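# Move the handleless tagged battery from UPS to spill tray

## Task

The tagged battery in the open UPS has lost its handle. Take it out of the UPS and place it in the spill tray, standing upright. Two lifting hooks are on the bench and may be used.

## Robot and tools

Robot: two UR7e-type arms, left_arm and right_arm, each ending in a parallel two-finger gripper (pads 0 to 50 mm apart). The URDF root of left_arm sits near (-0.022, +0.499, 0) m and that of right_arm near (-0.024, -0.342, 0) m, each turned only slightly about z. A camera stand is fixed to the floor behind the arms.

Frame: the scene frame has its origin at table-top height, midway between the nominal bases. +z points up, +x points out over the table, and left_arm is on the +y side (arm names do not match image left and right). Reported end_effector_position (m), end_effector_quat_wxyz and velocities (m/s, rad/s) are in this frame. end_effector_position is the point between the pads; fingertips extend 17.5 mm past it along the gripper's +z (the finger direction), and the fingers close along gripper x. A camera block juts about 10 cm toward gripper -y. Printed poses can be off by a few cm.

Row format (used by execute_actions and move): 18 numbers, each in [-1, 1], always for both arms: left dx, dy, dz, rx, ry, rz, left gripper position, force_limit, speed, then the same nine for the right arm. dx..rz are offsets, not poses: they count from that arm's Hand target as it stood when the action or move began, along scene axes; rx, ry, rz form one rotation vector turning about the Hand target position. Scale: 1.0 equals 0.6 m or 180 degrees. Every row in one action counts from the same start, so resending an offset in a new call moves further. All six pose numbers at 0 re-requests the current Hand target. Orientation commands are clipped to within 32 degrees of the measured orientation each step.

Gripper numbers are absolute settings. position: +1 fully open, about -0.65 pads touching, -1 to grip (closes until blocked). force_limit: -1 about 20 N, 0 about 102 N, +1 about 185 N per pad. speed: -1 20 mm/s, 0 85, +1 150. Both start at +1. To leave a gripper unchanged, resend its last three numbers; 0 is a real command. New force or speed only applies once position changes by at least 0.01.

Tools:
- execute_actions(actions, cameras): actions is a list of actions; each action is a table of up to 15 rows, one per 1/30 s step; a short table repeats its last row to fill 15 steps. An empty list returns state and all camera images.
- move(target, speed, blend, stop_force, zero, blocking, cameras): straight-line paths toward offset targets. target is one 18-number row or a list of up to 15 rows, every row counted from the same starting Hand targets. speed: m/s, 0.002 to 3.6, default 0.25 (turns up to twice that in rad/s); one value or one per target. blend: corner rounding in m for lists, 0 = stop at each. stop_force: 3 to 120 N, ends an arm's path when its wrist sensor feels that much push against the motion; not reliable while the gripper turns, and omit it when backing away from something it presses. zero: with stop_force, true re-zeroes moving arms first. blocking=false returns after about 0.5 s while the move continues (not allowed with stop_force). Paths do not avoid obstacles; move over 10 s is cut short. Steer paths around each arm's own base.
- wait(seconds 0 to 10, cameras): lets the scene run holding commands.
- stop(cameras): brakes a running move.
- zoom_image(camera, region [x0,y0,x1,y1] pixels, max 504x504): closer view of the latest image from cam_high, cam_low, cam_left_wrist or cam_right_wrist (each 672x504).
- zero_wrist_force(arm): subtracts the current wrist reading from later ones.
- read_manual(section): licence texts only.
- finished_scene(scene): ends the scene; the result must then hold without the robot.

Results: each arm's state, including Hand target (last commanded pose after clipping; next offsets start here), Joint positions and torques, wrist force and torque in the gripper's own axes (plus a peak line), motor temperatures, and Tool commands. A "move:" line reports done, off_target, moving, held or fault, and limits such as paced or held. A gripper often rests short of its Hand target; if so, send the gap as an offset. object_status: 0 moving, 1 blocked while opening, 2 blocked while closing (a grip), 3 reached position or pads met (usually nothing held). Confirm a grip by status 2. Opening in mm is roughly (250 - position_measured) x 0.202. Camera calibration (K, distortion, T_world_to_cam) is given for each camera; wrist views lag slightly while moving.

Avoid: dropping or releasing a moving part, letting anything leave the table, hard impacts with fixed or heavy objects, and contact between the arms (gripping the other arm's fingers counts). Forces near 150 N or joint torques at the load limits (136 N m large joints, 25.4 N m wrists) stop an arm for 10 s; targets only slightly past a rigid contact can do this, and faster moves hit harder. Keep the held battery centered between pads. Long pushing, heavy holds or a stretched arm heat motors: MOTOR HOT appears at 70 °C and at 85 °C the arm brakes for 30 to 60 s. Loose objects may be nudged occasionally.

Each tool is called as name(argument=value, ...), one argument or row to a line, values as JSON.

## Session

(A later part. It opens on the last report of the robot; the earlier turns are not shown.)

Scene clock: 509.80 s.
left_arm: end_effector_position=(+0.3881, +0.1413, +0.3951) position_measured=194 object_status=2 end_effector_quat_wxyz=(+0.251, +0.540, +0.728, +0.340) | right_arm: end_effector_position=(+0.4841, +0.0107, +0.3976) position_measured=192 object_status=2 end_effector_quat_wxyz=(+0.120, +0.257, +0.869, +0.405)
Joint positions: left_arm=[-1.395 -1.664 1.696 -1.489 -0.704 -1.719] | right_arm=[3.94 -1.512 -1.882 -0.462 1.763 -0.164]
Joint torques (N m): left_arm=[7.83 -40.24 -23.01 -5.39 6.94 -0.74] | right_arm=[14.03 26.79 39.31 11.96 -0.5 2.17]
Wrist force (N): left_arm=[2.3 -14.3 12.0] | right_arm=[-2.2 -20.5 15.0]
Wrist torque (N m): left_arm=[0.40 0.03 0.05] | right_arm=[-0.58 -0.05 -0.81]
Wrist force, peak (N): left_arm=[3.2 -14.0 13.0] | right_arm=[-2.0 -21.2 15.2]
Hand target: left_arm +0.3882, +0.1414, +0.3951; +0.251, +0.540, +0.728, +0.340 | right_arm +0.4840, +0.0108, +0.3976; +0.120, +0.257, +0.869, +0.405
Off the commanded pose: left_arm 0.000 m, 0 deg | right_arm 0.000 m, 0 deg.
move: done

move(
  target=[
    [-0.03345, -0.0068, 0, 0, 0, 0.02778, -1, 0, -0.3, -0.01552, 0.00827, 0, 0, 0, 0.02778, -1, 0, -0.3],
    [-0.06603, -0.01423, 0, 0, 0, 0.05556, -1, 0, -0.3, -0.0316, 0.01743, 0, 0, 0, 0.05556, -1, 0, -0.3],
    [-0.09775, -0.02222, 0, 0, 0, 0.08333, -1, 0, -0.3, -0.04828, 0.02743, 0, 0, 0, 0.08333, -1, 0, -0.3],
    [-0.12853, -0.03067, 0, 0, 0, 0.11111, -1, 0, -0.3, -0.06568, 0.03818, 0, 0, 0, 0.11111, -1, 0, -0.3],
  ],
  speed=0.08,
  blend=[0.003, 0.003, 0.003, 0],
  cameras=["all"],
)

zoom_image(
  camera="cam_high",
  region=[330, 130, 480, 260],
)

Scene clock: 515.77 s.
left_arm: end_effector_position=(+0.3110, +0.1229, +0.3951) position_measured=194 object_status=2 end_effector_quat_wxyz=(+0.188, +0.405, +0.811, +0.378) | right_arm: end_effector_position=(+0.4446, +0.0338, +0.3976) position_measured=192 object_status=2 end_effector_quat_wxyz=(+0.048, +0.103, +0.901, +0.420)
Joint positions: left_arm=[-1.513 -1.493 1.419 -0.93 -0.867 -2.346] | right_arm=[3.897 -1.543 -1.836 -0.573 2.049 -0.451]
Joint torques (N m): left_arm=[9.45 -45.8 -19.11 -3.24 5.87 0.71] | right_arm=[-6.95 37.98 29.08 11.36 0.75 2.12]
Wrist force (N): left_arm=[3.4 -14.7 11.6] | right_arm=[-3.1 -20.9 14.7]
Wrist torque (N m): left_arm=[0.43 0.03 0.09] | right_arm=[-0.58 -0.11 -0.85]
Wrist force, peak (N): left_arm=[3.5 -15.2 12.0] | right_arm=[-3.1 -21.5 14.7]
Hand target: left_arm +0.3111, +0.1230, +0.3951; +0.188, +0.405, +0.811, +0.378 | right_arm +0.4446, +0.0338, +0.3976; +0.048, +0.103, +0.900, +0.420
Off the commanded pose: left_arm 0.000 m, 0 deg | right_arm 0.000 m, 0 deg.
move: done
camera_calibration:
cam_left_wrist: T_world_to_cam=[[-0.586788, 0.809575, -0.0163824, 0.101142], [0.277591, 0.220125, 0.935141, -0.46495], [0.760672, 0.544182, -0.353898, -0.0357341], [0, 0, 0, 1]] pos_world=[0.215597, 0.0399106, 0.423805]
cam_right_wrist: T_world_to_cam=[[-0.978242, 0.207272, -0.00900684, 0.43842], [0.0589664, 0.319397, 0.945785, -0.397029], [0.198911, 0.924675, -0.324669, 0.145632], [0, 0, 0, 1]] pos_world=[0.423324, -0.0987252, 0.426735]

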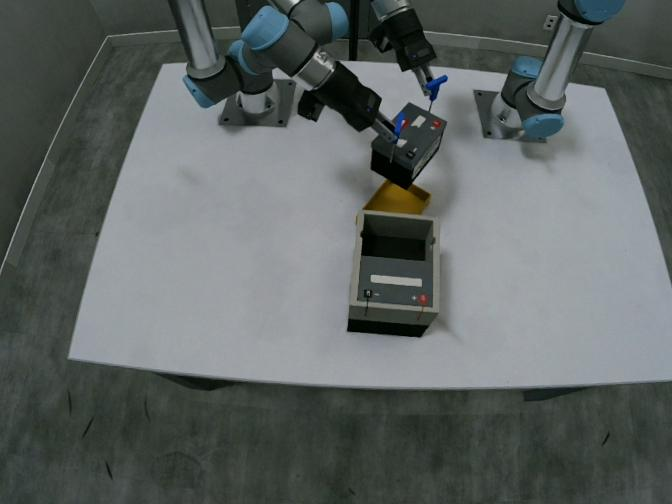

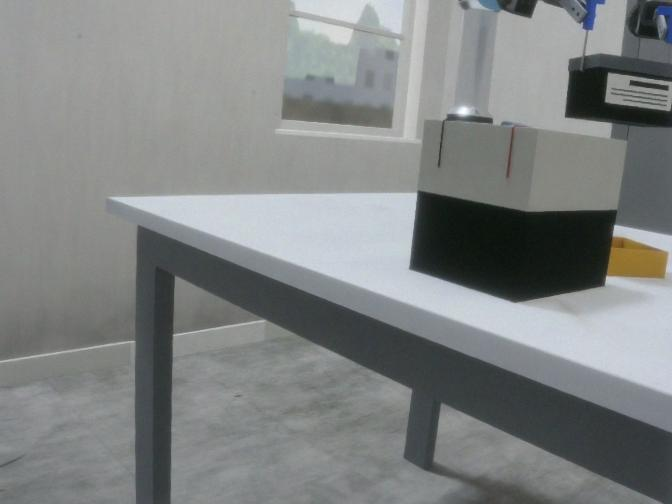

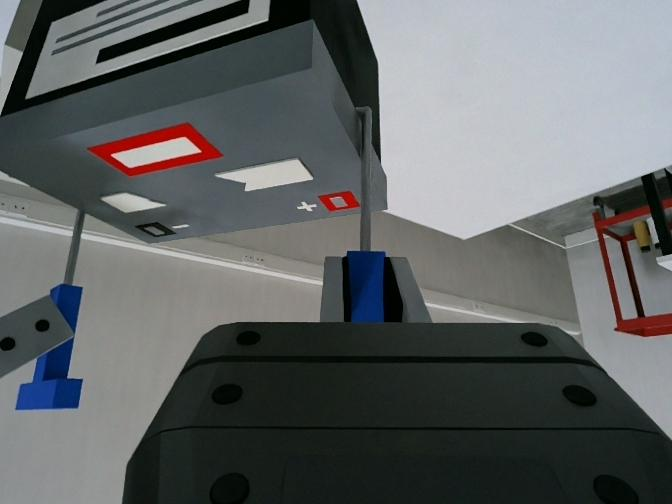

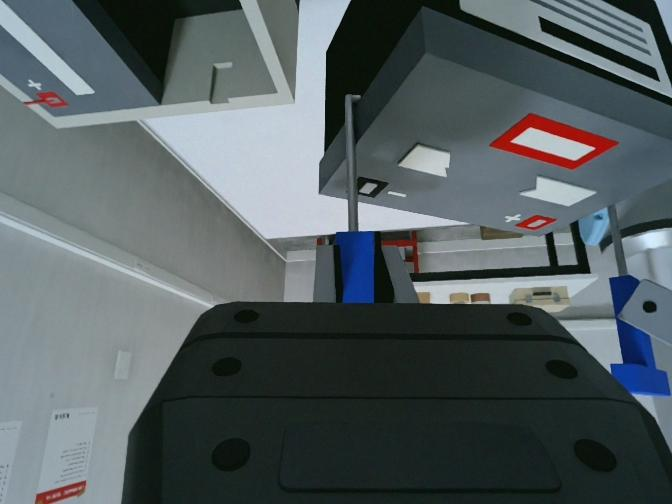

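Scaled by 3.360.

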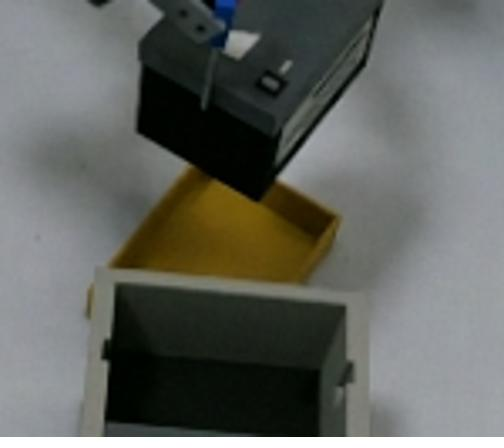

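move(
  target=[0, 0, -0.2917, 0, 0, 0, -1, 0, -0.3, 0, 0, -0.2917, 0, 0, 0, -1, 0, -0.3],
  speed=0.08,
  cameras=["all"],
)

zoom_image(
  camera="cam_high",
  region=[330, 130, 480, 260],
)

zoom_image(
  camera="cam_low",
  region=[560, 60, 672, 300],
)

Scene clock: 522.97 s.
left_arm: end_effector_position=(+0.3110, +0.1230, +0.2200) position_measured=194 object_status=2 end_effector_quat_wxyz=(+0.188, +0.405, +0.811, +0.378) | right_arm: end_effector_position=(+0.4446, +0.0337, +0.2225) position_measured=192 object_status=2 end_effector_quat_wxyz=(+0.048, +0.103, +0.901, +0.420)
Joint positions: left_arm=[-1.513 -1.431 1.805 -1.378 -0.867 -2.346] | right_arm=[3.897 -1.75 -2.117 -0.084 2.049 -0.451]
Joint torques (N m): left_arm=[-2.85 -47.78 -39.43 -0.41 5.69 1.25] | right_arm=[9.83 47.36 38.57 6.16 3.27 2.44]
Wrist force (N): left_arm=[2.8 -14.4 12.0] | right_arm=[-2.6 -20.8 14.3]
Wrist torque (N m): left_arm=[0.44 -0.03 0.06] | right_arm=[-0.55 -0.05 -0.83]
Wrist force, peak (N): left_arm=[3.1 -16.9 14.1] | right_arm=[-2.4 -24.0 16.5]
Hand target: left_arm +0.3111, +0.1230, +0.2201; +0.188, +0.405, +0.811, +0.378 | right_arm +0.4446, +0.0338, +0.2226; +0.048, +0.103, +0.900, +0.420
Off the commanded pose: left_arm 0.000 m, 0 deg | right_arm 0.000 m, 0 deg.
move: done
camera_calibration:
cam_left_wrist: T_world_to_cam=[[-0.586911, 0.80949, -0.0161547, 0.0981658], [0.277532, 0.219885, 0.935215, -0.301226], [0.760599, 0.544405, -0.353712, -0.0977948], [0, 0, 0, 1]] pos_world=[0.215597, 0.0400108, 0.248705]
cam_right_wrist: T_world_to_cam=[[-0.978253, 0.207224, -0.0089091, 0.436839], [0.0590677, 0.319504, 0.945742, -0.231412], [0.198827, 0.924649, -0.324796, 0.0889405], [0, 0, 0, 1]] pos_world=[0.423324, -0.0988255, 0.251635]

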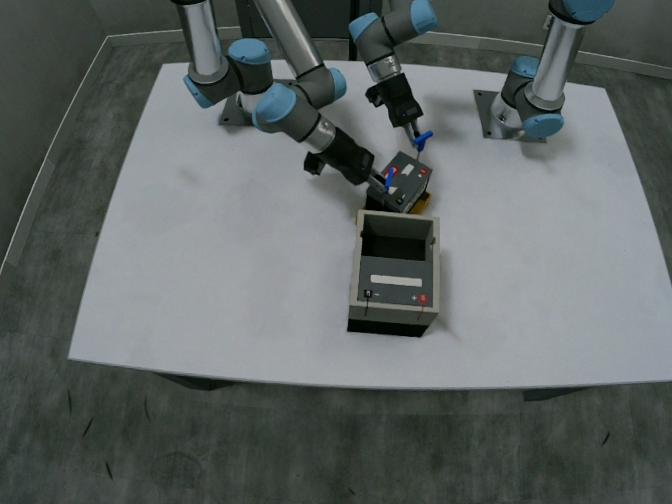

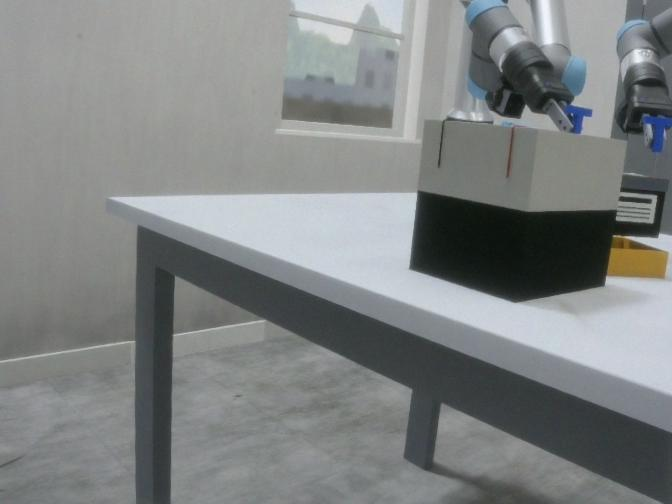

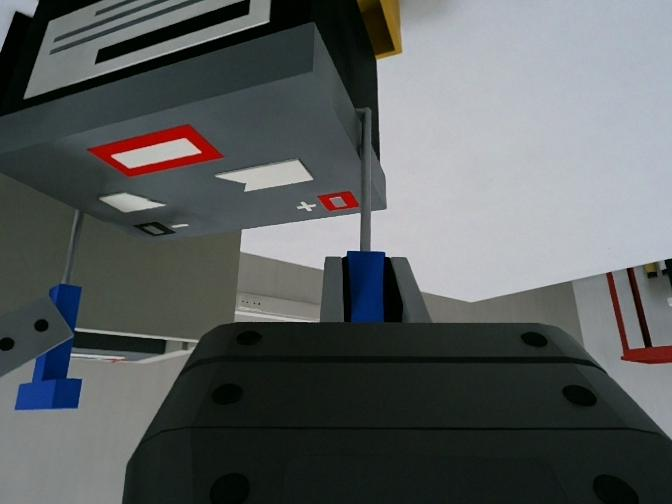

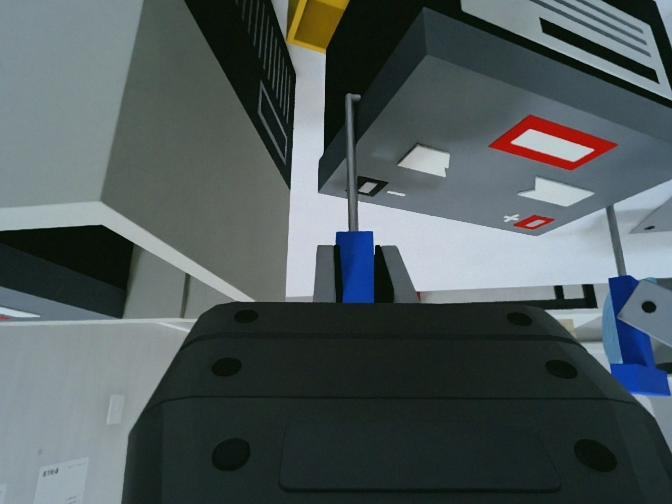

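Scaled by 3.360.

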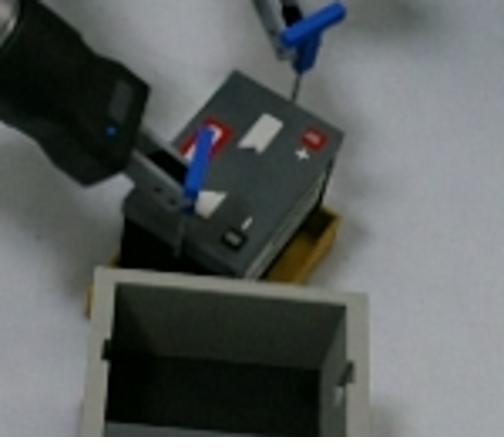

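Scaled by 2.100.

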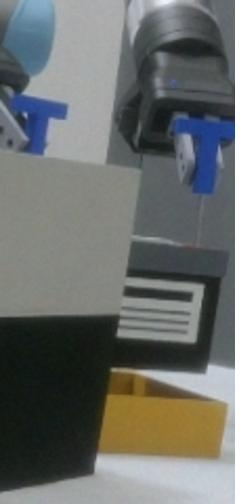

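zoom_image(
  camera="cam_left_wrist",
  region=[300, 0, 450, 140],
)

zoom_image(
  camera="cam_right_wrist",
  region=[250, 0, 400, 140],
)

Scaled by 3.360.

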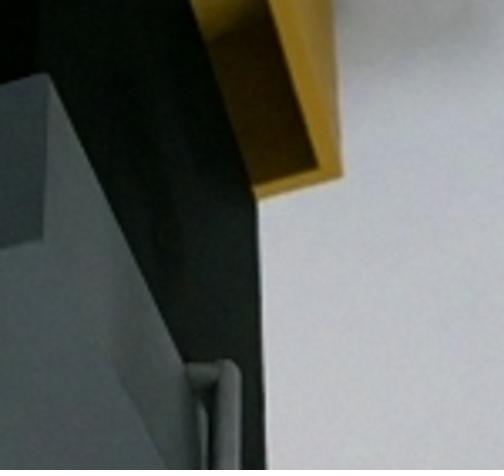

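Scaled by 3.360.

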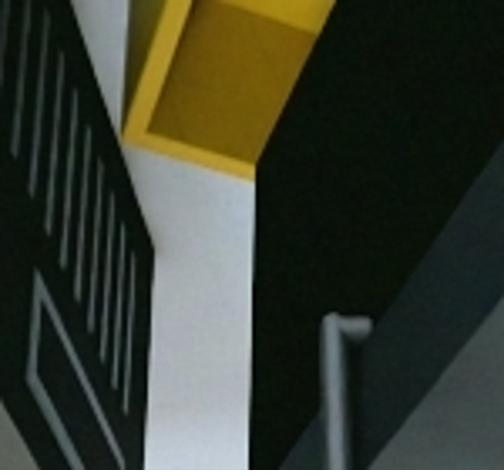

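move(
  target=[
    [0.006, -0.0032, 0, 0, 0, 0.0083, -1, 0, -0.3, 0.0098, 0.0028, 0, 0, 0, 0.0083, -1, 0, -0.3],
    [0.006, -0.0032, -0.025, 0, 0, 0.0083, -1, 0, -0.3, 0.0098, 0.0028, -0.025, 0, 0, 0.0083, -1, 0, -0.3],
  ],
  speed=0.03,
  blend=[0.002, 0],
  cameras=["all"],
)

zoom_image(
  camera="cam_left_wrist",
  region=[300, 0, 450, 140],
)

zoom_image(
  camera="cam_right_wrist",
  region=[250, 0, 400, 140],
)

zoom_image(
  camera="cam_high",
  region=[330, 130, 480, 260],
)

Scene clock: 556.43 s.
left_arm: end_effector_position=(+0.3147, +0.1212, +0.2049) position_measured=194 object_status=2 end_effector_quat_wxyz=(+0.183, +0.394, +0.816, +0.381) end_effector_velocity=(+0.000, +0.001, +0.001) end_effector_angular_velocity=(+0.004, +0.000, +0.000) | right_arm: end_effector_position=(+0.4505, +0.0354, +0.2074) position_measured=192 object_status=2 end_effector_quat_wxyz=(+0.043, +0.091, +0.902, +0.420) end_effector_velocity=(+0.000, -0.001, +0.000) end_effector_angular_velocity=(-0.003, +0.004, -0.001)
Joint positions: left_arm=[-1.501 -1.398 1.806 -1.401 -0.874 -2.362] | right_arm=[3.882 -1.796 -2.107 -0.065 2.077 -0.484]
Joint velocities: left_arm=[0 0 -0.001 0.006 0 -0.001] | right_arm=[-0.001 0.002 0 -0.007 0 0]
Joint torques (N m): left_arm=[-7.78 -48.42 -38.98 0.23 5.83 1.53] | right_arm=[14.6 51.11 35.98 5.81 1.01 2.48]
Wrist force (N): left_arm=[3.0 -14.5 12.1] | right_arm=[-3.1 -21.0 14.3]
Wrist torque (N m): left_arm=[0.43 0.01 0.22] | right_arm=[-0.57 -0.04 -0.81]
Wrist force, peak (N): left_arm=[2.9 -15.1 12.8] | right_arm=[-2.5 -21.8 15.1]
Hand target: left_arm +0.3147, +0.1211, +0.2051; +0.183, +0.394, +0.816, +0.381 | right_arm +0.4505, +0.0354, +0.2076; +0.043, +0.091, +0.902, +0.420
Off the commanded pose: left_arm 0.000 m, 0 deg | right_arm 0.000 m, 0 deg.
move: done
camera_calibration:
cam_left_wrist: T_world_to_cam=[[-0.607856, 0.793883, -0.0161687, 0.110145], [0.27168, 0.227066, 0.935217, -0.286621], [0.746124, 0.564085, -0.353706, -0.102708], [0, 0, 0, 1]] pos_world=[0.221454, 0.0355754, 0.233505]
cam_right_wrist: T_world_to_cam=[[-0.983317, 0.181678, -0.00900707, 0.44529], [0.0506191, 0.32086, 0.945773, -0.214269], [0.174716, 0.929538, -0.324704, 0.092004], [0, 0, 0, 1]] pos_world=[0.432633, -0.0976702, 0.236535]

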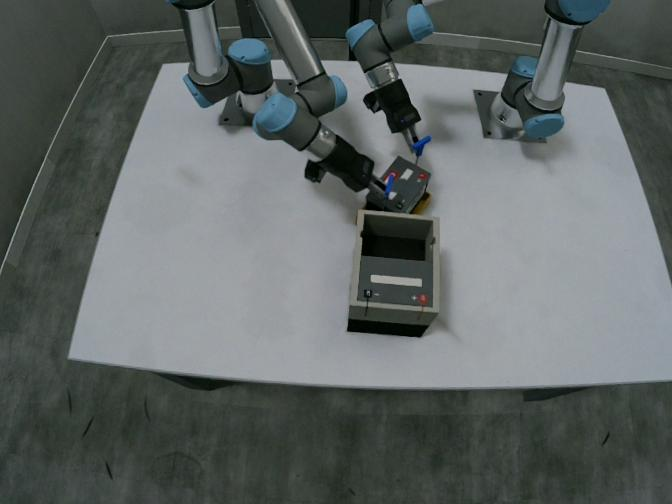

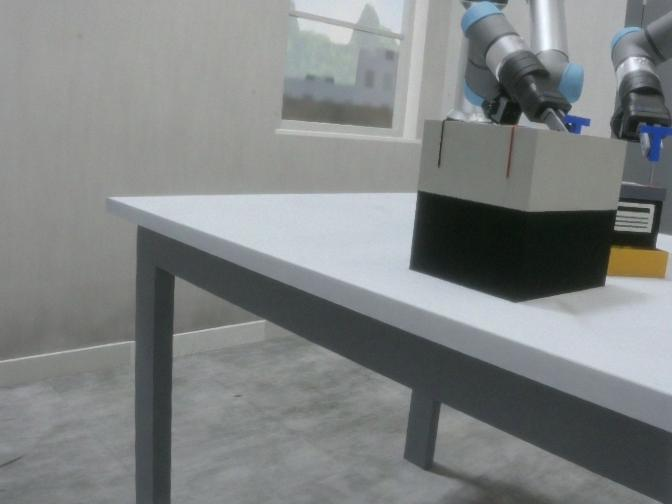

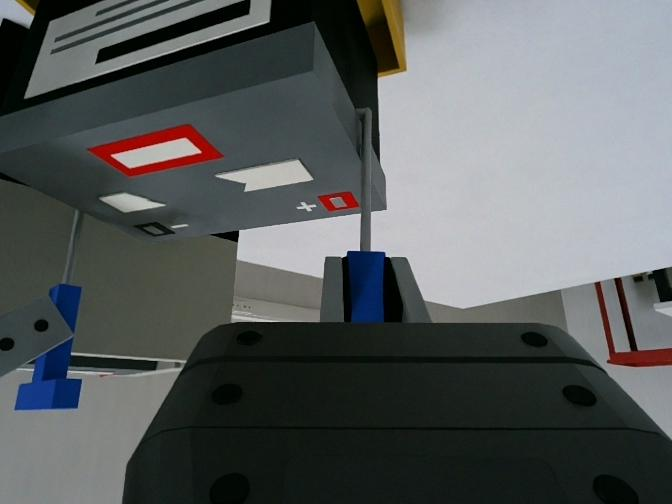

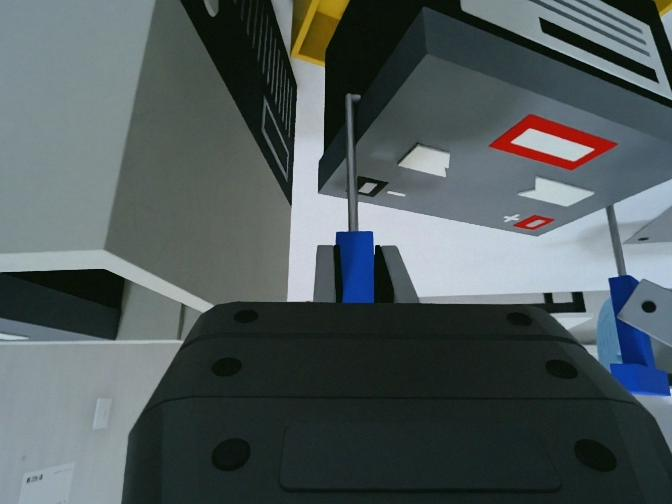

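Scaled by 3.360.

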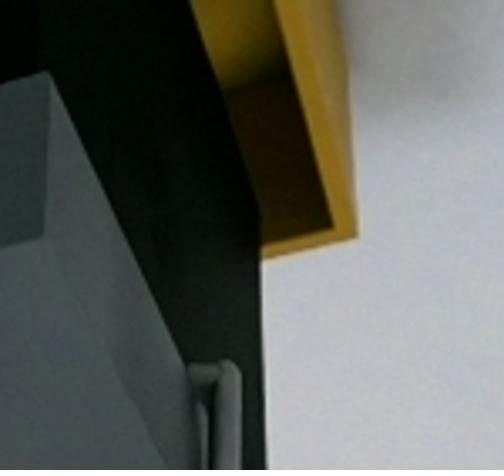

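Scaled by 3.360.

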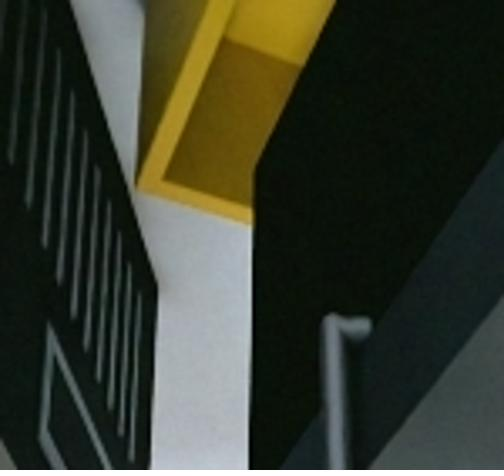

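Scaled by 3.360.

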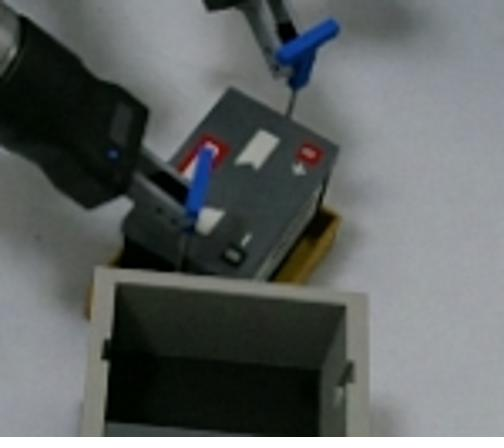

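move(
  target=[0.0017, -0.001, -0.05, 0, 0, 0, -1, 0, -0.3, 0.0017, -0.001, -0.05, 0, 0, 0, -1, 0, -0.3],
  speed=0.03,
)

move(
  target=[0, 0, -0.02, 0, 0, 0, -1, 0, -0.3, 0, 0, -0.02, 0, 0, 0, -1, 0, -0.3],
  speed=0.01,
  stop_force=6,
  cameras=["cam_left_wrist", "cam_right_wrist", "cam_high"],
)

Scene clock: 563.43 s.
left_arm: end_effector_position=(+0.3157, +0.1206, +0.1749) position_measured=194 object_status=2 end_effector_quat_wxyz=(+0.183, +0.394, +0.816, +0.381) | right_arm: end_effector_position=(+0.4515, +0.0348, +0.1774) position_measured=192 object_status=2 end_effector_quat_wxyz=(+0.043, +0.091, +0.902, +0.420) end_effector_velocity=(-0.001, -0.001, +0.000) end_effector_angular_velocity=(-0.003, +0.003, +0.000)
Joint positions: left_arm=[-1.499 -1.365 1.85 -1.48 -0.873 -2.36] | right_arm=[3.88 -1.856 -2.132 0.02 2.079 -0.486]
Joint velocities: left_arm=[within noise] | right_arm=[0 0.002 0 -0.006 0 0]
Joint torques (N m): left_arm=[7.91 -49.34 -36.38 0.28 5.74 1.52] | right_arm=[-11.96 52.21 31.9 5.3 5.44 -0.86]
Wrist force (N): left_arm=[3.3 -14.3 11.8] | right_arm=[-2.9 -20.8 14.2]
Wrist torque (N m): left_arm=[0.42 -0.02 0.06] | right_arm=[-0.58 -0.06 -0.77]
Wrist force, peak (N): left_arm=[3.0 -15.4 12.9] | right_arm=[-2.9 -22.6 15.2]
Hand target: left_arm +0.3157, +0.1205, +0.1751; +0.183, +0.394, +0.816, +0.381 | right_arm +0.4515, +0.0348, +0.1776; +0.043, +0.091, +0.902, +0.420
Off the commanded pose: left_arm 0.000 m, 0 deg | right_arm 0.000 m, 0 deg.
move: done

Scene clock: 565.90 s.
left_arm: end_effector_position=(+0.3157, +0.1205, +0.1631) position_measured=194 object_status=2 end_effector_quat_wxyz=(+0.183, +0.394, +0.816, +0.381) | right_arm: end_effector_position=(+0.4515, +0.0348, +0.1660) position_measured=192 object_status=2 end_effector_quat_wxyz=(+0.043, +0.091, +0.902, +0.421)
Joint positions: left_arm=[-1.499 -1.351 1.867 -1.511 -0.873 -2.36] | right_arm=[3.88 -1.881 -2.141 0.053 2.079 -0.486]
Joint torques (N m): left_arm=[-2.39 -50.07 -36.31 0.36 3.39 -1.7] | right_arm=[-4.27 48.87 33.36 4.98 3.75 1.8]
Wrist force (N): left_arm=[2.7 -14.9 12.1] | right_arm=[-3.6 -16.0 10.9]
Wrist torque (N m): left_arm=[0.45 -0.02 0.05] | right_arm=[-0.53 -0.10 -0.81]
Wrist force, peak (N): left_arm=[3.0 -15.1 12.0] | right_arm=[-3.0 -21.4 14.3]
Hand target: left_arm +0.3157, +0.1205, +0.1631; +0.183, +0.394, +0.816, +0.381 | right_arm +0.4515, +0.0348, +0.1660; +0.043, +0.091, +0.902, +0.421
Off the commanded pose: left_arm 0.000 m, 0 deg | right_arm 0.000 m, 0 deg.
move: contact (right_arm)
camera_calibration:
cam_left_wrist: T_world_to_cam=[[-0.607861, 0.793874, -0.0164195, 0.110603], [0.27169, 0.227372, 0.93514, -0.247662], [0.746116, 0.563974, -0.353898, -0.117858], [0, 0, 0, 1]] pos_world=[0.222454, 0.0349757, 0.191705]
cam_right_wrist: T_world_to_cam=[[-0.983328, 0.181611, -0.00915308, 0.446017], [0.0504229, 0.320683, 0.945843, -0.174855], [0.174711, 0.929613, -0.324494, 0.078787], [0, 0, 0, 1]] pos_world=[0.433633, -0.0981701, 0.195034]
Images, in order (width x height): cam_high 672x504, cam_left_wrist 672x504, cam_right_wrist 672x504.

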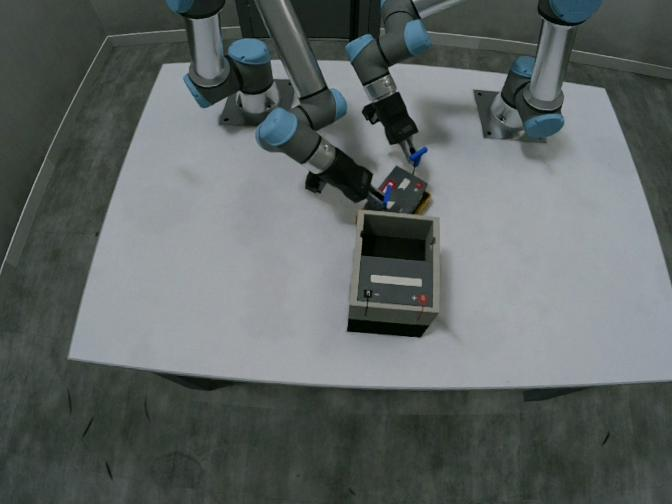

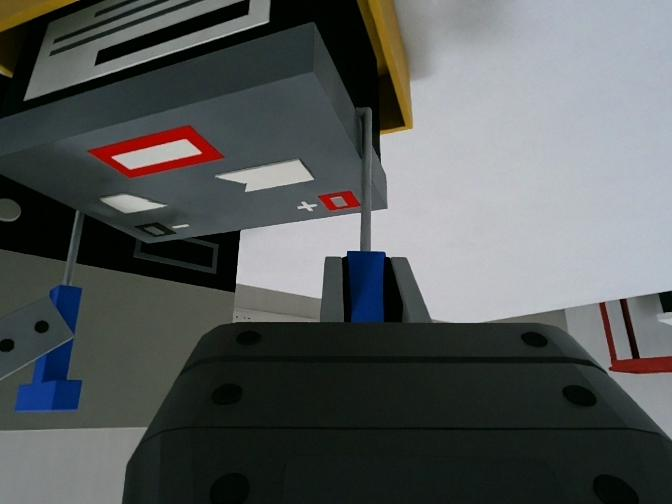

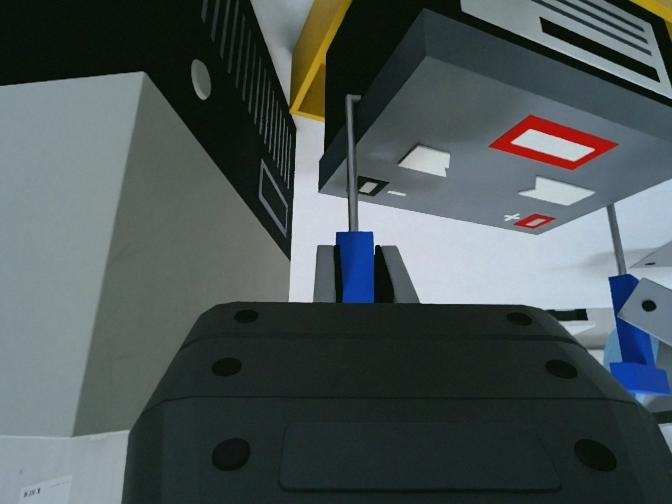

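move(
  target=[0, 0, -0.01, 0, 0, 0, -1, 0, -0.3, 0, 0, -0.0067, 0, 0, 0, -1, 0, -0.3],
  speed=0.006,
  stop_force=10,
)

Scene clock: 568.83 s.
left_arm: end_effector_position=(+0.3157, +0.1204, +0.1626) position_measured=194 object_status=2 end_effector_quat_wxyz=(+0.183, +0.394, +0.816, +0.380) | right_arm: end_effector_position=(+0.4516, +0.0349, +0.1656) position_measured=192 object_status=2 end_effector_quat_wxyz=(+0.043, +0.091, +0.902, +0.421)
Joint positions: left_arm=[-1.499 -1.35 1.867 -1.513 -0.873 -2.36] | right_arm=[3.88 -1.882 -2.141 0.056 2.079 -0.486]
Joint torques (N m): left_arm=[-4.85 -45.72 -35.01 -0.35 3.36 -1.94] | right_arm=[-5.03 44.19 28.88 2.29 3.67 1.69]
Wrist force (N): left_arm=[4.5 -6.0 4.7] | right_arm=[-3.0 -5.5 4.1]
Wrist torque (N m): left_arm=[0.31 0.07 0.09] | right_arm=[-0.24 -0.07 -0.76]
Wrist force, peak (N): left_arm=[2.7 -15.1 12.2] | right_arm=[-3.4 -16.2 10.9]
Hand target: left_arm +0.3157, +0.1204, +0.1626; +0.183, +0.394, +0.816, +0.380 (not the last commanded pose) | right_arm +0.4516, +0.0349, +0.1656; +0.043, +0.091, +0.902, +0.421 (not the last commanded pose)
Off the commanded pose: left_arm 0.006 m, 0 deg | right_arm 0.004 m, 0 deg.
move: contact (left_arm, right_arm)

move(
  target=[
    [0, 0, -0.005, 0, 0, 0, -1, 0, -0.3, 0, 0, -0.005, 0, 0, 0, -1, 0, -0.3],
    [-0.0014, 0.0009, -0.005, 0, 0, 0, -1, 0, -0.3, 0.0014, -0.0009, -0.005, 0, 0, 0, -1, 0, -0.3],
  ],
  speed=0.015,
)

Scene clock: 573.33 s.
left_arm: end_effector_position=(+0.3148, +0.1210, +0.1595) position_measured=194 object_status=2 end_effector_quat_wxyz=(+0.183, +0.394, +0.816, +0.380) | right_arm: end_effector_position=(+0.4524, +0.0343, +0.1626) position_measured=192 object_status=2 end_effector_quat_wxyz=(+0.043, +0.091, +0.902, +0.421)
Joint positions: left_arm=[-1.501 -1.348 1.874 -1.52 -0.874 -2.361] | right_arm=[3.878 -1.889 -2.142 0.063 2.08 -0.488]
Joint torques (N m): left_arm=[-0.64 -40.27 -17.22 0 0.62 -0.97] | right_arm=[-6.5 22.92 27.06 1.3 2.5 -1.23]
Wrist force (N): left_arm=[2.2 -1.3 0.9] | right_arm=[-0.9 -3.0 2.9]
Wrist torque (N m): left_arm=[0.17 -0.09 0.20] | right_arm=[-0.25 0.04 -0.65]
Wrist force, peak (N): left_arm=[4.8 -6.8 5.2] | right_arm=[-2.1 -7.1 5.2]
Hand target: left_arm +0.3148, +0.1210, +0.1596; +0.183, +0.394, +0.816, +0.380 | right_arm +0.4524, +0.0344, +0.1626; +0.043, +0.091, +0.902, +0.421
Off the commanded pose: left_arm 0.000 m, 0 deg | right_arm 0.000 m, 0 deg.
move: done

move(
  target=[-0.0142, 0.0087, 0, 0, 0, 0, -1, 0, -0.3, 0.0142, -0.0087, 0, 0, 0, 0, -1, 0, -0.3],
  speed=0.03,
)

move(
  target=[0, 0, 0.2, 0, 0, 0, -1, 0, -0.3, 0, 0, 0.2, 0, 0, 0, -1, 0, -0.3],
  speed=0.05,
  stop_force=6,
  cameras=["all"],
)

Scene clock: 578.10 s.
left_arm: end_effector_position=(+0.3062, +0.1263, +0.1596) position_measured=194 object_status=2 end_effector_quat_wxyz=(+0.183, +0.394, +0.816, +0.380) | right_arm: end_effector_position=(+0.4611, +0.0291, +0.1626) position_measured=192 object_status=2 end_effector_quat_wxyz=(+0.043, +0.091, +0.902, +0.421)
Joint positions: left_arm=[-1.516 -1.366 1.893 -1.511 -0.883 -2.379] | right_arm=[3.857 -1.898 -2.126 0.047 2.094 -0.506]
Joint torques (N m): left_arm=[7.01 -21.78 -27.4 -1.8 2.08 1.58] | right_arm=[11.98 32.17 12.54 4.39 0.41 1.68]
Wrist force (N): left_arm=[0.7 -0.1 1.0] | right_arm=[-0.3 -2.4 3.2]
Wrist torque (N m): left_arm=[0.09 -0.18 0.10] | right_arm=[-0.27 0.09 -0.61]
Wrist force, peak (N): left_arm=[2.5 -1.4 1.1] | right_arm=[-0.5 -3.2 3.1]
Hand target: left_arm +0.3063, +0.1262, +0.1596; +0.183, +0.394, +0.816, +0.380 | right_arm +0.4610, +0.0292, +0.1626; +0.043, +0.091, +0.902, +0.421
Off the commanded pose: left_arm 0.000 m, 0 deg | right_arm 0.000 m, 0 deg.
move: done

Scene clock: 581.57 s.
left_arm: end_effector_position=(+0.3063, +0.1262, +0.2796) position_measured=194 object_status=2 end_effector_quat_wxyz=(+0.183, +0.394, +0.816, +0.380) | right_arm: end_effector_position=(+0.4610, +0.0292, +0.2826) position_measured=192 object_status=2 end_effector_quat_wxyz=(+0.043, +0.091, +0.902, +0.421)
Joint positions: left_arm=[-1.516 -1.471 1.686 -1.2 -0.883 -2.378] | right_arm=[3.857 -1.688 -1.996 -0.293 2.094 -0.506]
Joint torques (N m): left_arm=[0.89 -18.58 -12.65 -2.97 0.04 -1.76] | right_arm=[13.32 15.96 14.46 6.9 -1.48 -1.58]
Wrist force (N): left_arm=[0.8 -0.1 1.2] | right_arm=[-0.3 -2.3 3.3]
Wrist torque (N m): left_arm=[0.07 -0.20 0.04] | right_arm=[-0.28 0.10 -0.63]
Wrist force, peak (N): left_arm=[0.6 -0.7 1.7] | right_arm=[-0.4 -3.5 3.9]
Hand target: left_arm +0.3063, +0.1262, +0.2796; +0.183, +0.394, +0.816, +0.380 | right_arm +0.4610, +0.0292, +0.2826; +0.043, +0.091, +0.902, +0.421
Off the commanded pose: left_arm 0.000 m, 0 deg | right_arm 0.000 m, 0 deg.
move: done
camera_calibration:
cam_left_wrist: T_world_to_cam=[[-0.607887, 0.793847, -0.0167448, 0.102445], [0.271651, 0.22774, 0.935062, -0.35545], [0.746109, 0.563863, -0.35409, -0.0728046], [0, 0, 0, 1]] pos_world=[0.213154, 0.0406761, 0.308304]
cam_right_wrist: T_world_to_cam=[[-0.98332, 0.18163, -0.00960129, 0.4576], [0.0499164, 0.320249, 0.946017, -0.283664], [0.1749, 0.929759, -0.323974, 0.12003], [0, 0, 0, 1]] pos_world=[0.443134, -0.103869, 0.311631]

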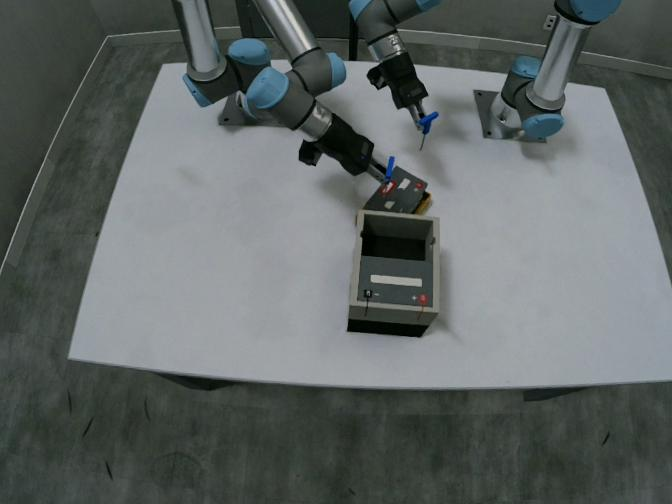

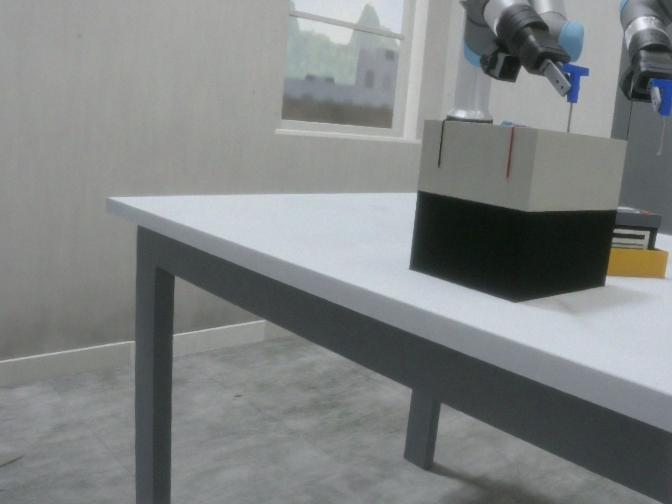

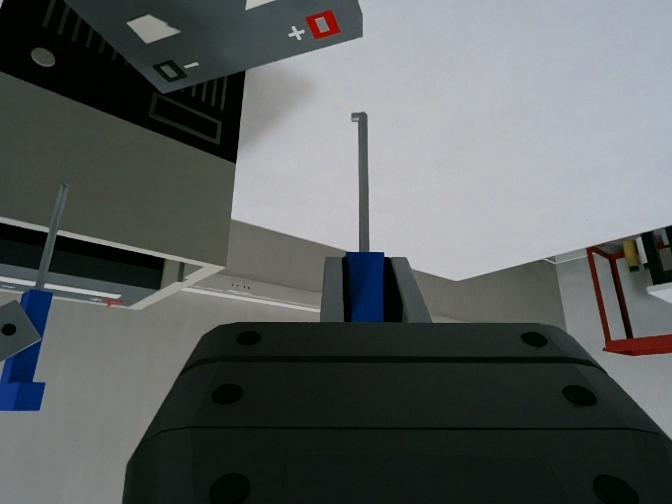

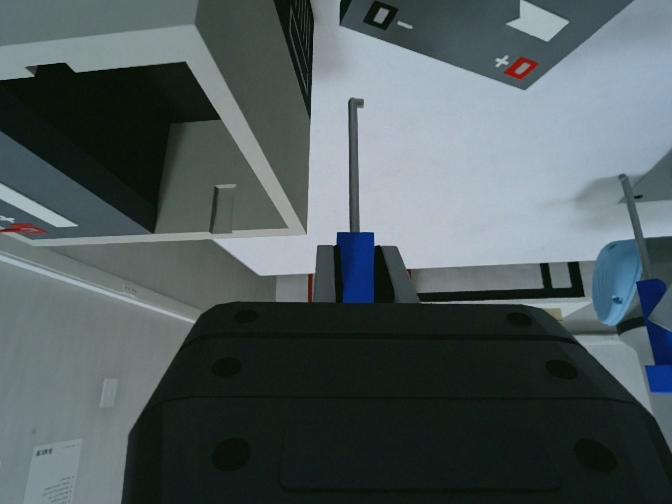

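zoom_image(
  camera="cam_high",
  region=[340, 150, 450, 240],
)

zoom_image(
  camera="cam_low",
  region=[590, 180, 672, 300],
)

Scaled by 4.582.

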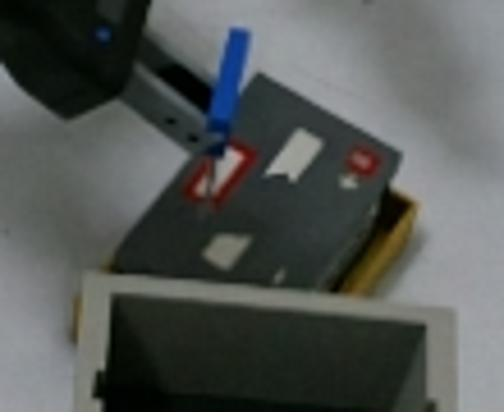

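Scaled by 4.200.

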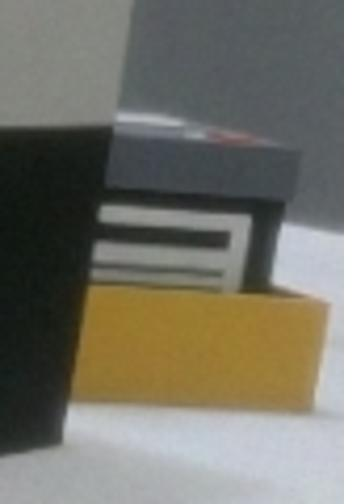

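move(
  target=[
    [-0.044, 0.206, 0.034, 0, 0, 0, -1, 0, -0.3, -0.035, -0.215, 0.029, 0, 0, 0, -1, 0, -0.3],
    [-0.0105, 0.2897, -0.216, -0.3113, 0.3913, 0, -1, 0, -0.3, -0.0683, -0.4153, -0.221, -0.49, 0.0997, 0, -1, 0, -0.3],
    [-0.0105, 0.2897, -0.4, -0.3113, 0.3913, 0, -1, 0, -0.3, -0.0683, -0.4153, -0.405, -0.49, 0.0997, 0, -1, 0, -0.3],
  ],
  speed=[0.4, 0.45, 0.15],
  blend=[0.03, 0.01, 0],
)

move(
  target=[0, 0, -0.027, 0, 0, 0, -1, 0, -0.3, 0, 0, -0.0273, 0, 0, 0, -1, 0, -0.3],
  speed=0.02,
  stop_force=6,
  cameras=["cam_high", "cam_left_wrist", "cam_right_wrist"],
)

Scene clock: 594.30 s.
left_arm: end_effector_position=(+0.3000, +0.3000, +0.0396) position_measured=194 object_status=2 end_effector_quat_wxyz=(-0.148, +0.408, +0.846, -0.309) | right_arm: end_effector_position=(+0.4199, -0.2201, +0.0396) position_measured=192 object_status=2 end_effector_quat_wxyz=(-0.034, +0.094, +0.935, -0.340)
Joint positions: left_arm=[-0.525 -1.327 2.222 -2.151 -2.206 -1.067] | right_arm=[3.979 -1.965 -1.9 -1.455 1.205 -0.474]
Joint torques (N m): left_arm=[-6.09 -26.79 -27.38 -3.51 -2.26 -1.8] | right_arm=[-13.02 39.36 26.86 0.36 -3.1 -1.77]
Wrist force (N): left_arm=[2.9 3.8 1.4] | right_arm=[-0.7 1.5 0.6]
Wrist torque (N m): left_arm=[0.18 -0.57 0.07] | right_arm=[0.12 0.14 -0.14]
Wrist force, peak (N): left_arm=[3.2 5.1 3.0] | right_arm=[-0.3 -0.2 6.8]
Hand target: left_arm +0.3000, +0.3000, +0.0396; -0.148, +0.409, +0.846, -0.309 | right_arm +0.4200, -0.2200, +0.0396; -0.034, +0.094, +0.935, -0.340
Off the commanded pose: left_arm 0.000 m, 0 deg | right_arm 0.000 m, 0 deg.
move: done

Scene clock: 596.23 s.
left_arm: end_effector_position=(+0.3000, +0.3000, +0.0234) position_measured=194 object_status=2 end_effector_quat_wxyz=(-0.148, +0.409, +0.846, -0.309) | right_arm: end_effector_position=(+0.4200, -0.2200, +0.0232) position_measured=192 object_status=2 end_effector_quat_wxyz=(-0.034, +0.094, +0.935, -0.340)
Joint positions: left_arm=[-0.525 -1.288 2.234 -2.202 -2.206 -1.067] | right_arm=[3.979 -1.993 -1.913 -1.415 1.205 -0.474]
Joint torques (N m): left_arm=[-7.74 -39.22 -24.43 -0.49 -0.15 -0.08] | right_arm=[-3.86 45.23 26.91 -1.63 -2.25 -1.4]
Wrist force (N): left_arm=[3.0 3.4 1.1] | right_arm=[-0.7 1.6 0.8]
Wrist torque (N m): left_arm=[0.13 -0.59 0.06] | right_arm=[0.14 0.13 -0.15]
Wrist force, peak (N): left_arm=[2.9 3.9 1.5] | right_arm=[-0.7 1.8 1.3]
Hand target: left_arm +0.3000, +0.3000, +0.0234; -0.148, +0.409, +0.846, -0.309 | right_arm +0.4200, -0.2200, +0.0232; -0.034, +0.094, +0.935, -0.340
Off the commanded pose: left_arm 0.000 m, 0 deg | right_arm 0.000 m, 0 deg.
move: done
camera_calibration:
cam_left_wrist: T_world_to_cam=[[-0.635443, 0.771925, -0.0185472, -0.0287764], [0.726099, 0.589203, -0.354428, -0.368409], [-0.262664, -0.238686, -0.934899, 0.300187], [0, 0, 0, 1]] pos_world=[0.328064, 0.310931, 0.149536]
cam_right_wrist: T_world_to_cam=[[-0.981639, 0.189892, 0.0180686, 0.460562], [0.173933, 0.929961, -0.323914, 0.155162], [-0.0783116, -0.314824, -0.945914, 0.121872], [0, 0, 0, 1]] pos_world=[0.434662, -0.193383, 0.157218]
Images, in order (width x height): cam_high 672x504, cam_left_wrist 672x504, cam_right_wrist 672x504.

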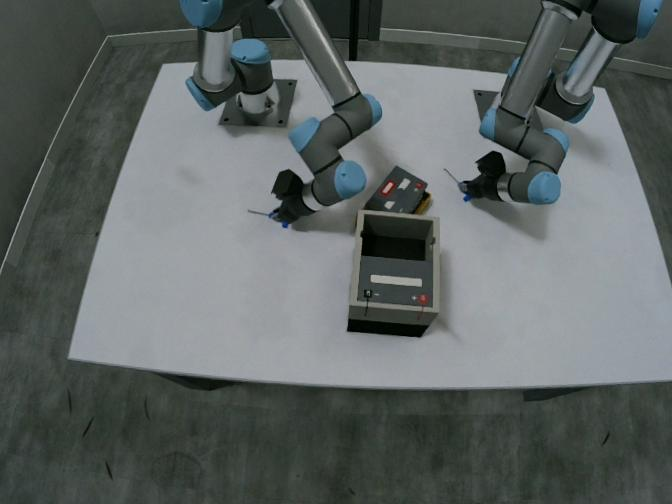

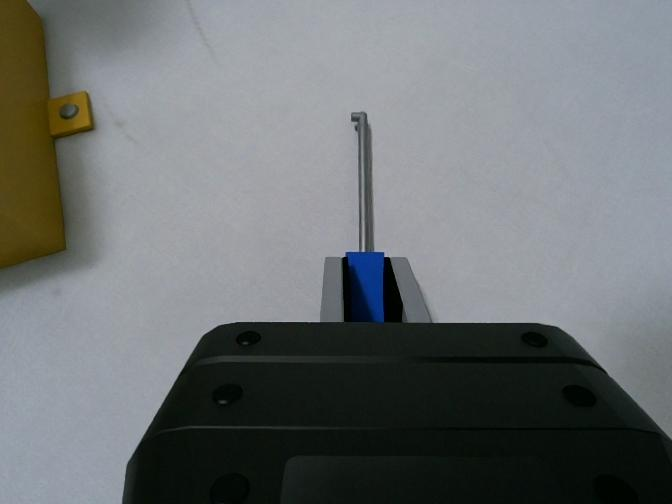

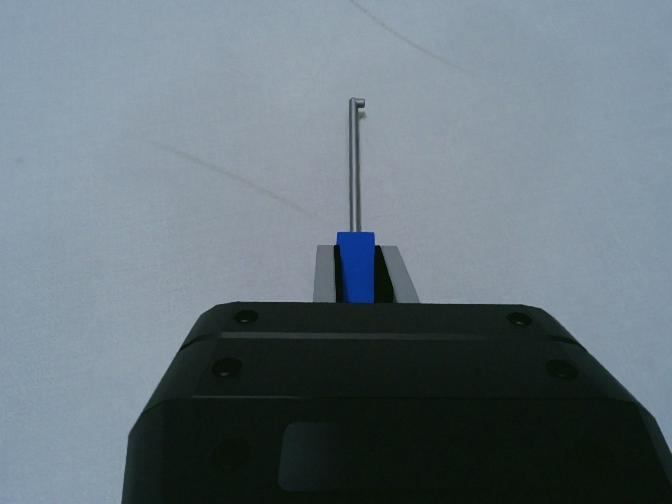

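move(
  target=[
    [0, 0, 0, 0, 0, 0, 1, 0, -0.5, 0, 0, 0, 0, 0, 0, 1, 0, -0.5],
    [0, 0, 0.15, 0, 0, 0, 1, 0, -0.5, 0, 0, 0.15, 0, 0, 0, 1, 0, -0.5],
  ],
  speed=[0.1, 0.15],
  cameras=["cam_high", "cam_low", "cam_left_wrist", "cam_right_wrist"],
)

zoom_image(
  camera="cam_high",
  region=[340, 150, 450, 240],
)

Scene clock: 601.23 s.
left_arm: end_effector_position=(+0.3001, +0.2999, +0.1134) position_measured=3 object_status=3 end_effector_quat_wxyz=(-0.148, +0.409, +0.846, -0.309) | right_arm: end_effector_position=(+0.4200, -0.2200, +0.1133) position_measured=3 object_status=3 end_effector_quat_wxyz=(-0.034, +0.094, +0.935, -0.340)
Joint positions: left_arm=[-0.525 -1.476 2.145 -1.925 -2.206 -1.067] | right_arm=[3.979 -1.859 -1.822 -1.64 1.205 -0.474]
Joint torques (N m): left_arm=[8.21 -24.22 -9.41 -1.47 -0.01 0.75] | right_arm=[-5.21 24.65 12.38 2.09 1.25 2.26]
Wrist force (N): left_arm=[2.7 3.4 0.7] | right_arm=[-0.8 0.7 0.5]
Wrist torque (N m): left_arm=[0.19 -0.55 -0.11] | right_arm=[0.07 0.15 -0.16]
Wrist force, peak (N): left_arm=[3.0 4.8 2.6] | right_arm=[-0.6 2.8 2.1]
Hand target: left_arm +0.3000, +0.3000, +0.1134; -0.148, +0.409, +0.846, -0.309 | right_arm +0.4200, -0.2200, +0.1132; -0.034, +0.094, +0.935, -0.340
Off the commanded pose: left_arm 0.000 m, 0 deg | right_arm 0.000 m, 0 deg.
move: done
camera_calibration:
cam_left_wrist: T_world_to_cam=[[-0.63539, 0.771963, -0.0187869, -0.027001], [0.726223, 0.589119, -0.354314, -0.336493], [-0.26245, -0.238771, -0.934938, 0.384269], [0, 0, 0, 1]] pos_world=[0.328064, 0.310831, 0.239536]
cam_right_wrist: T_world_to_cam=[[-0.981655, 0.189825, 0.0178824, 0.458975], [0.173934, 0.929983, -0.32385, 0.184303], [-0.0781052, -0.314799, -0.945939, 0.206926], [0, 0, 0, 1]] pos_world=[0.434661, -0.193383, 0.247218]

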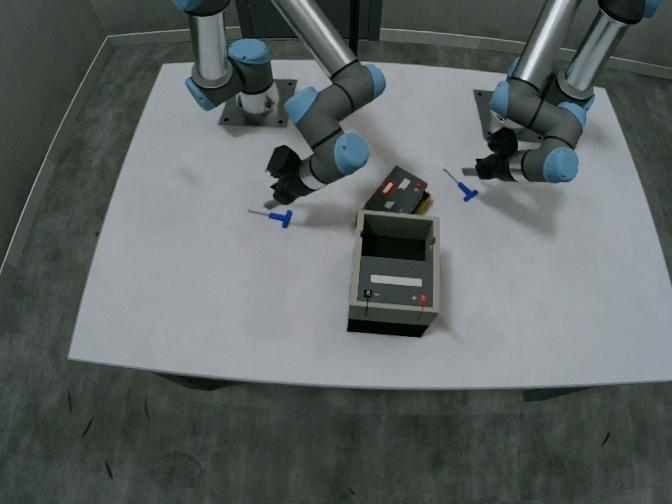

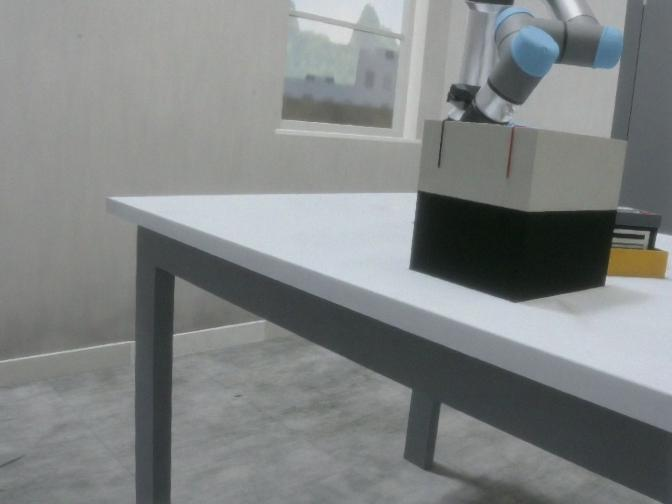

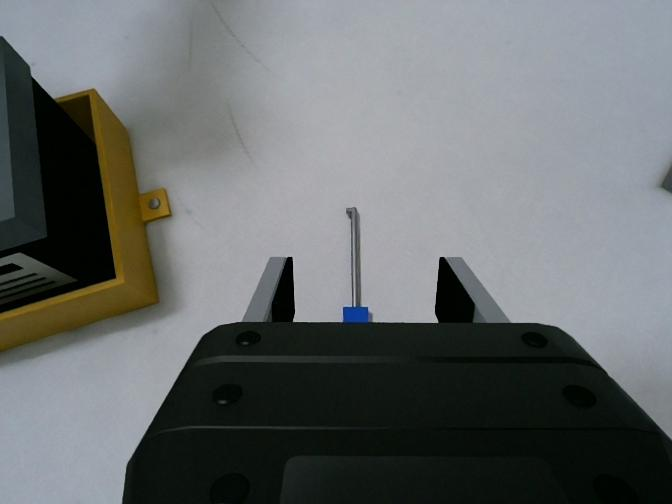

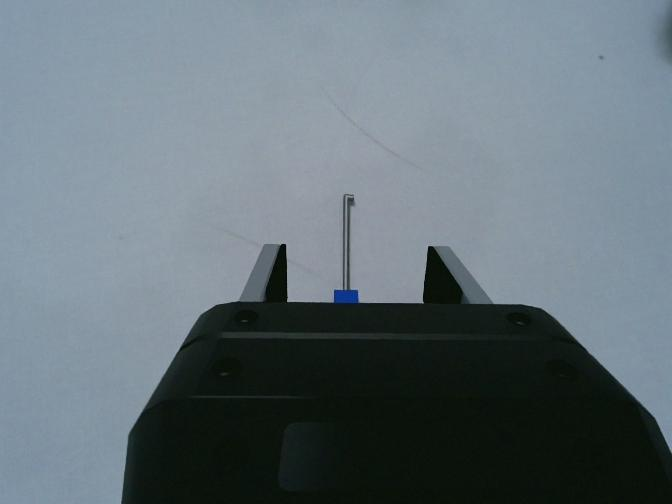

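Scaled by 4.582.

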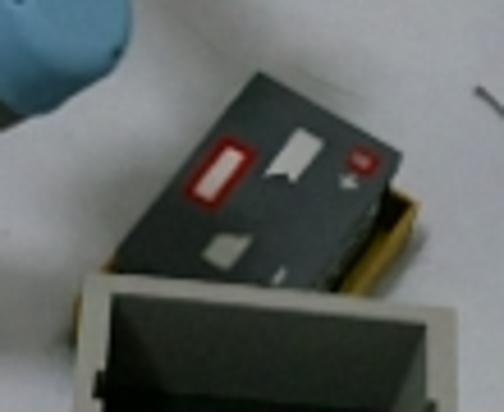

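finished_scene(
  scene=1,
)

The scene is finished: the task was done.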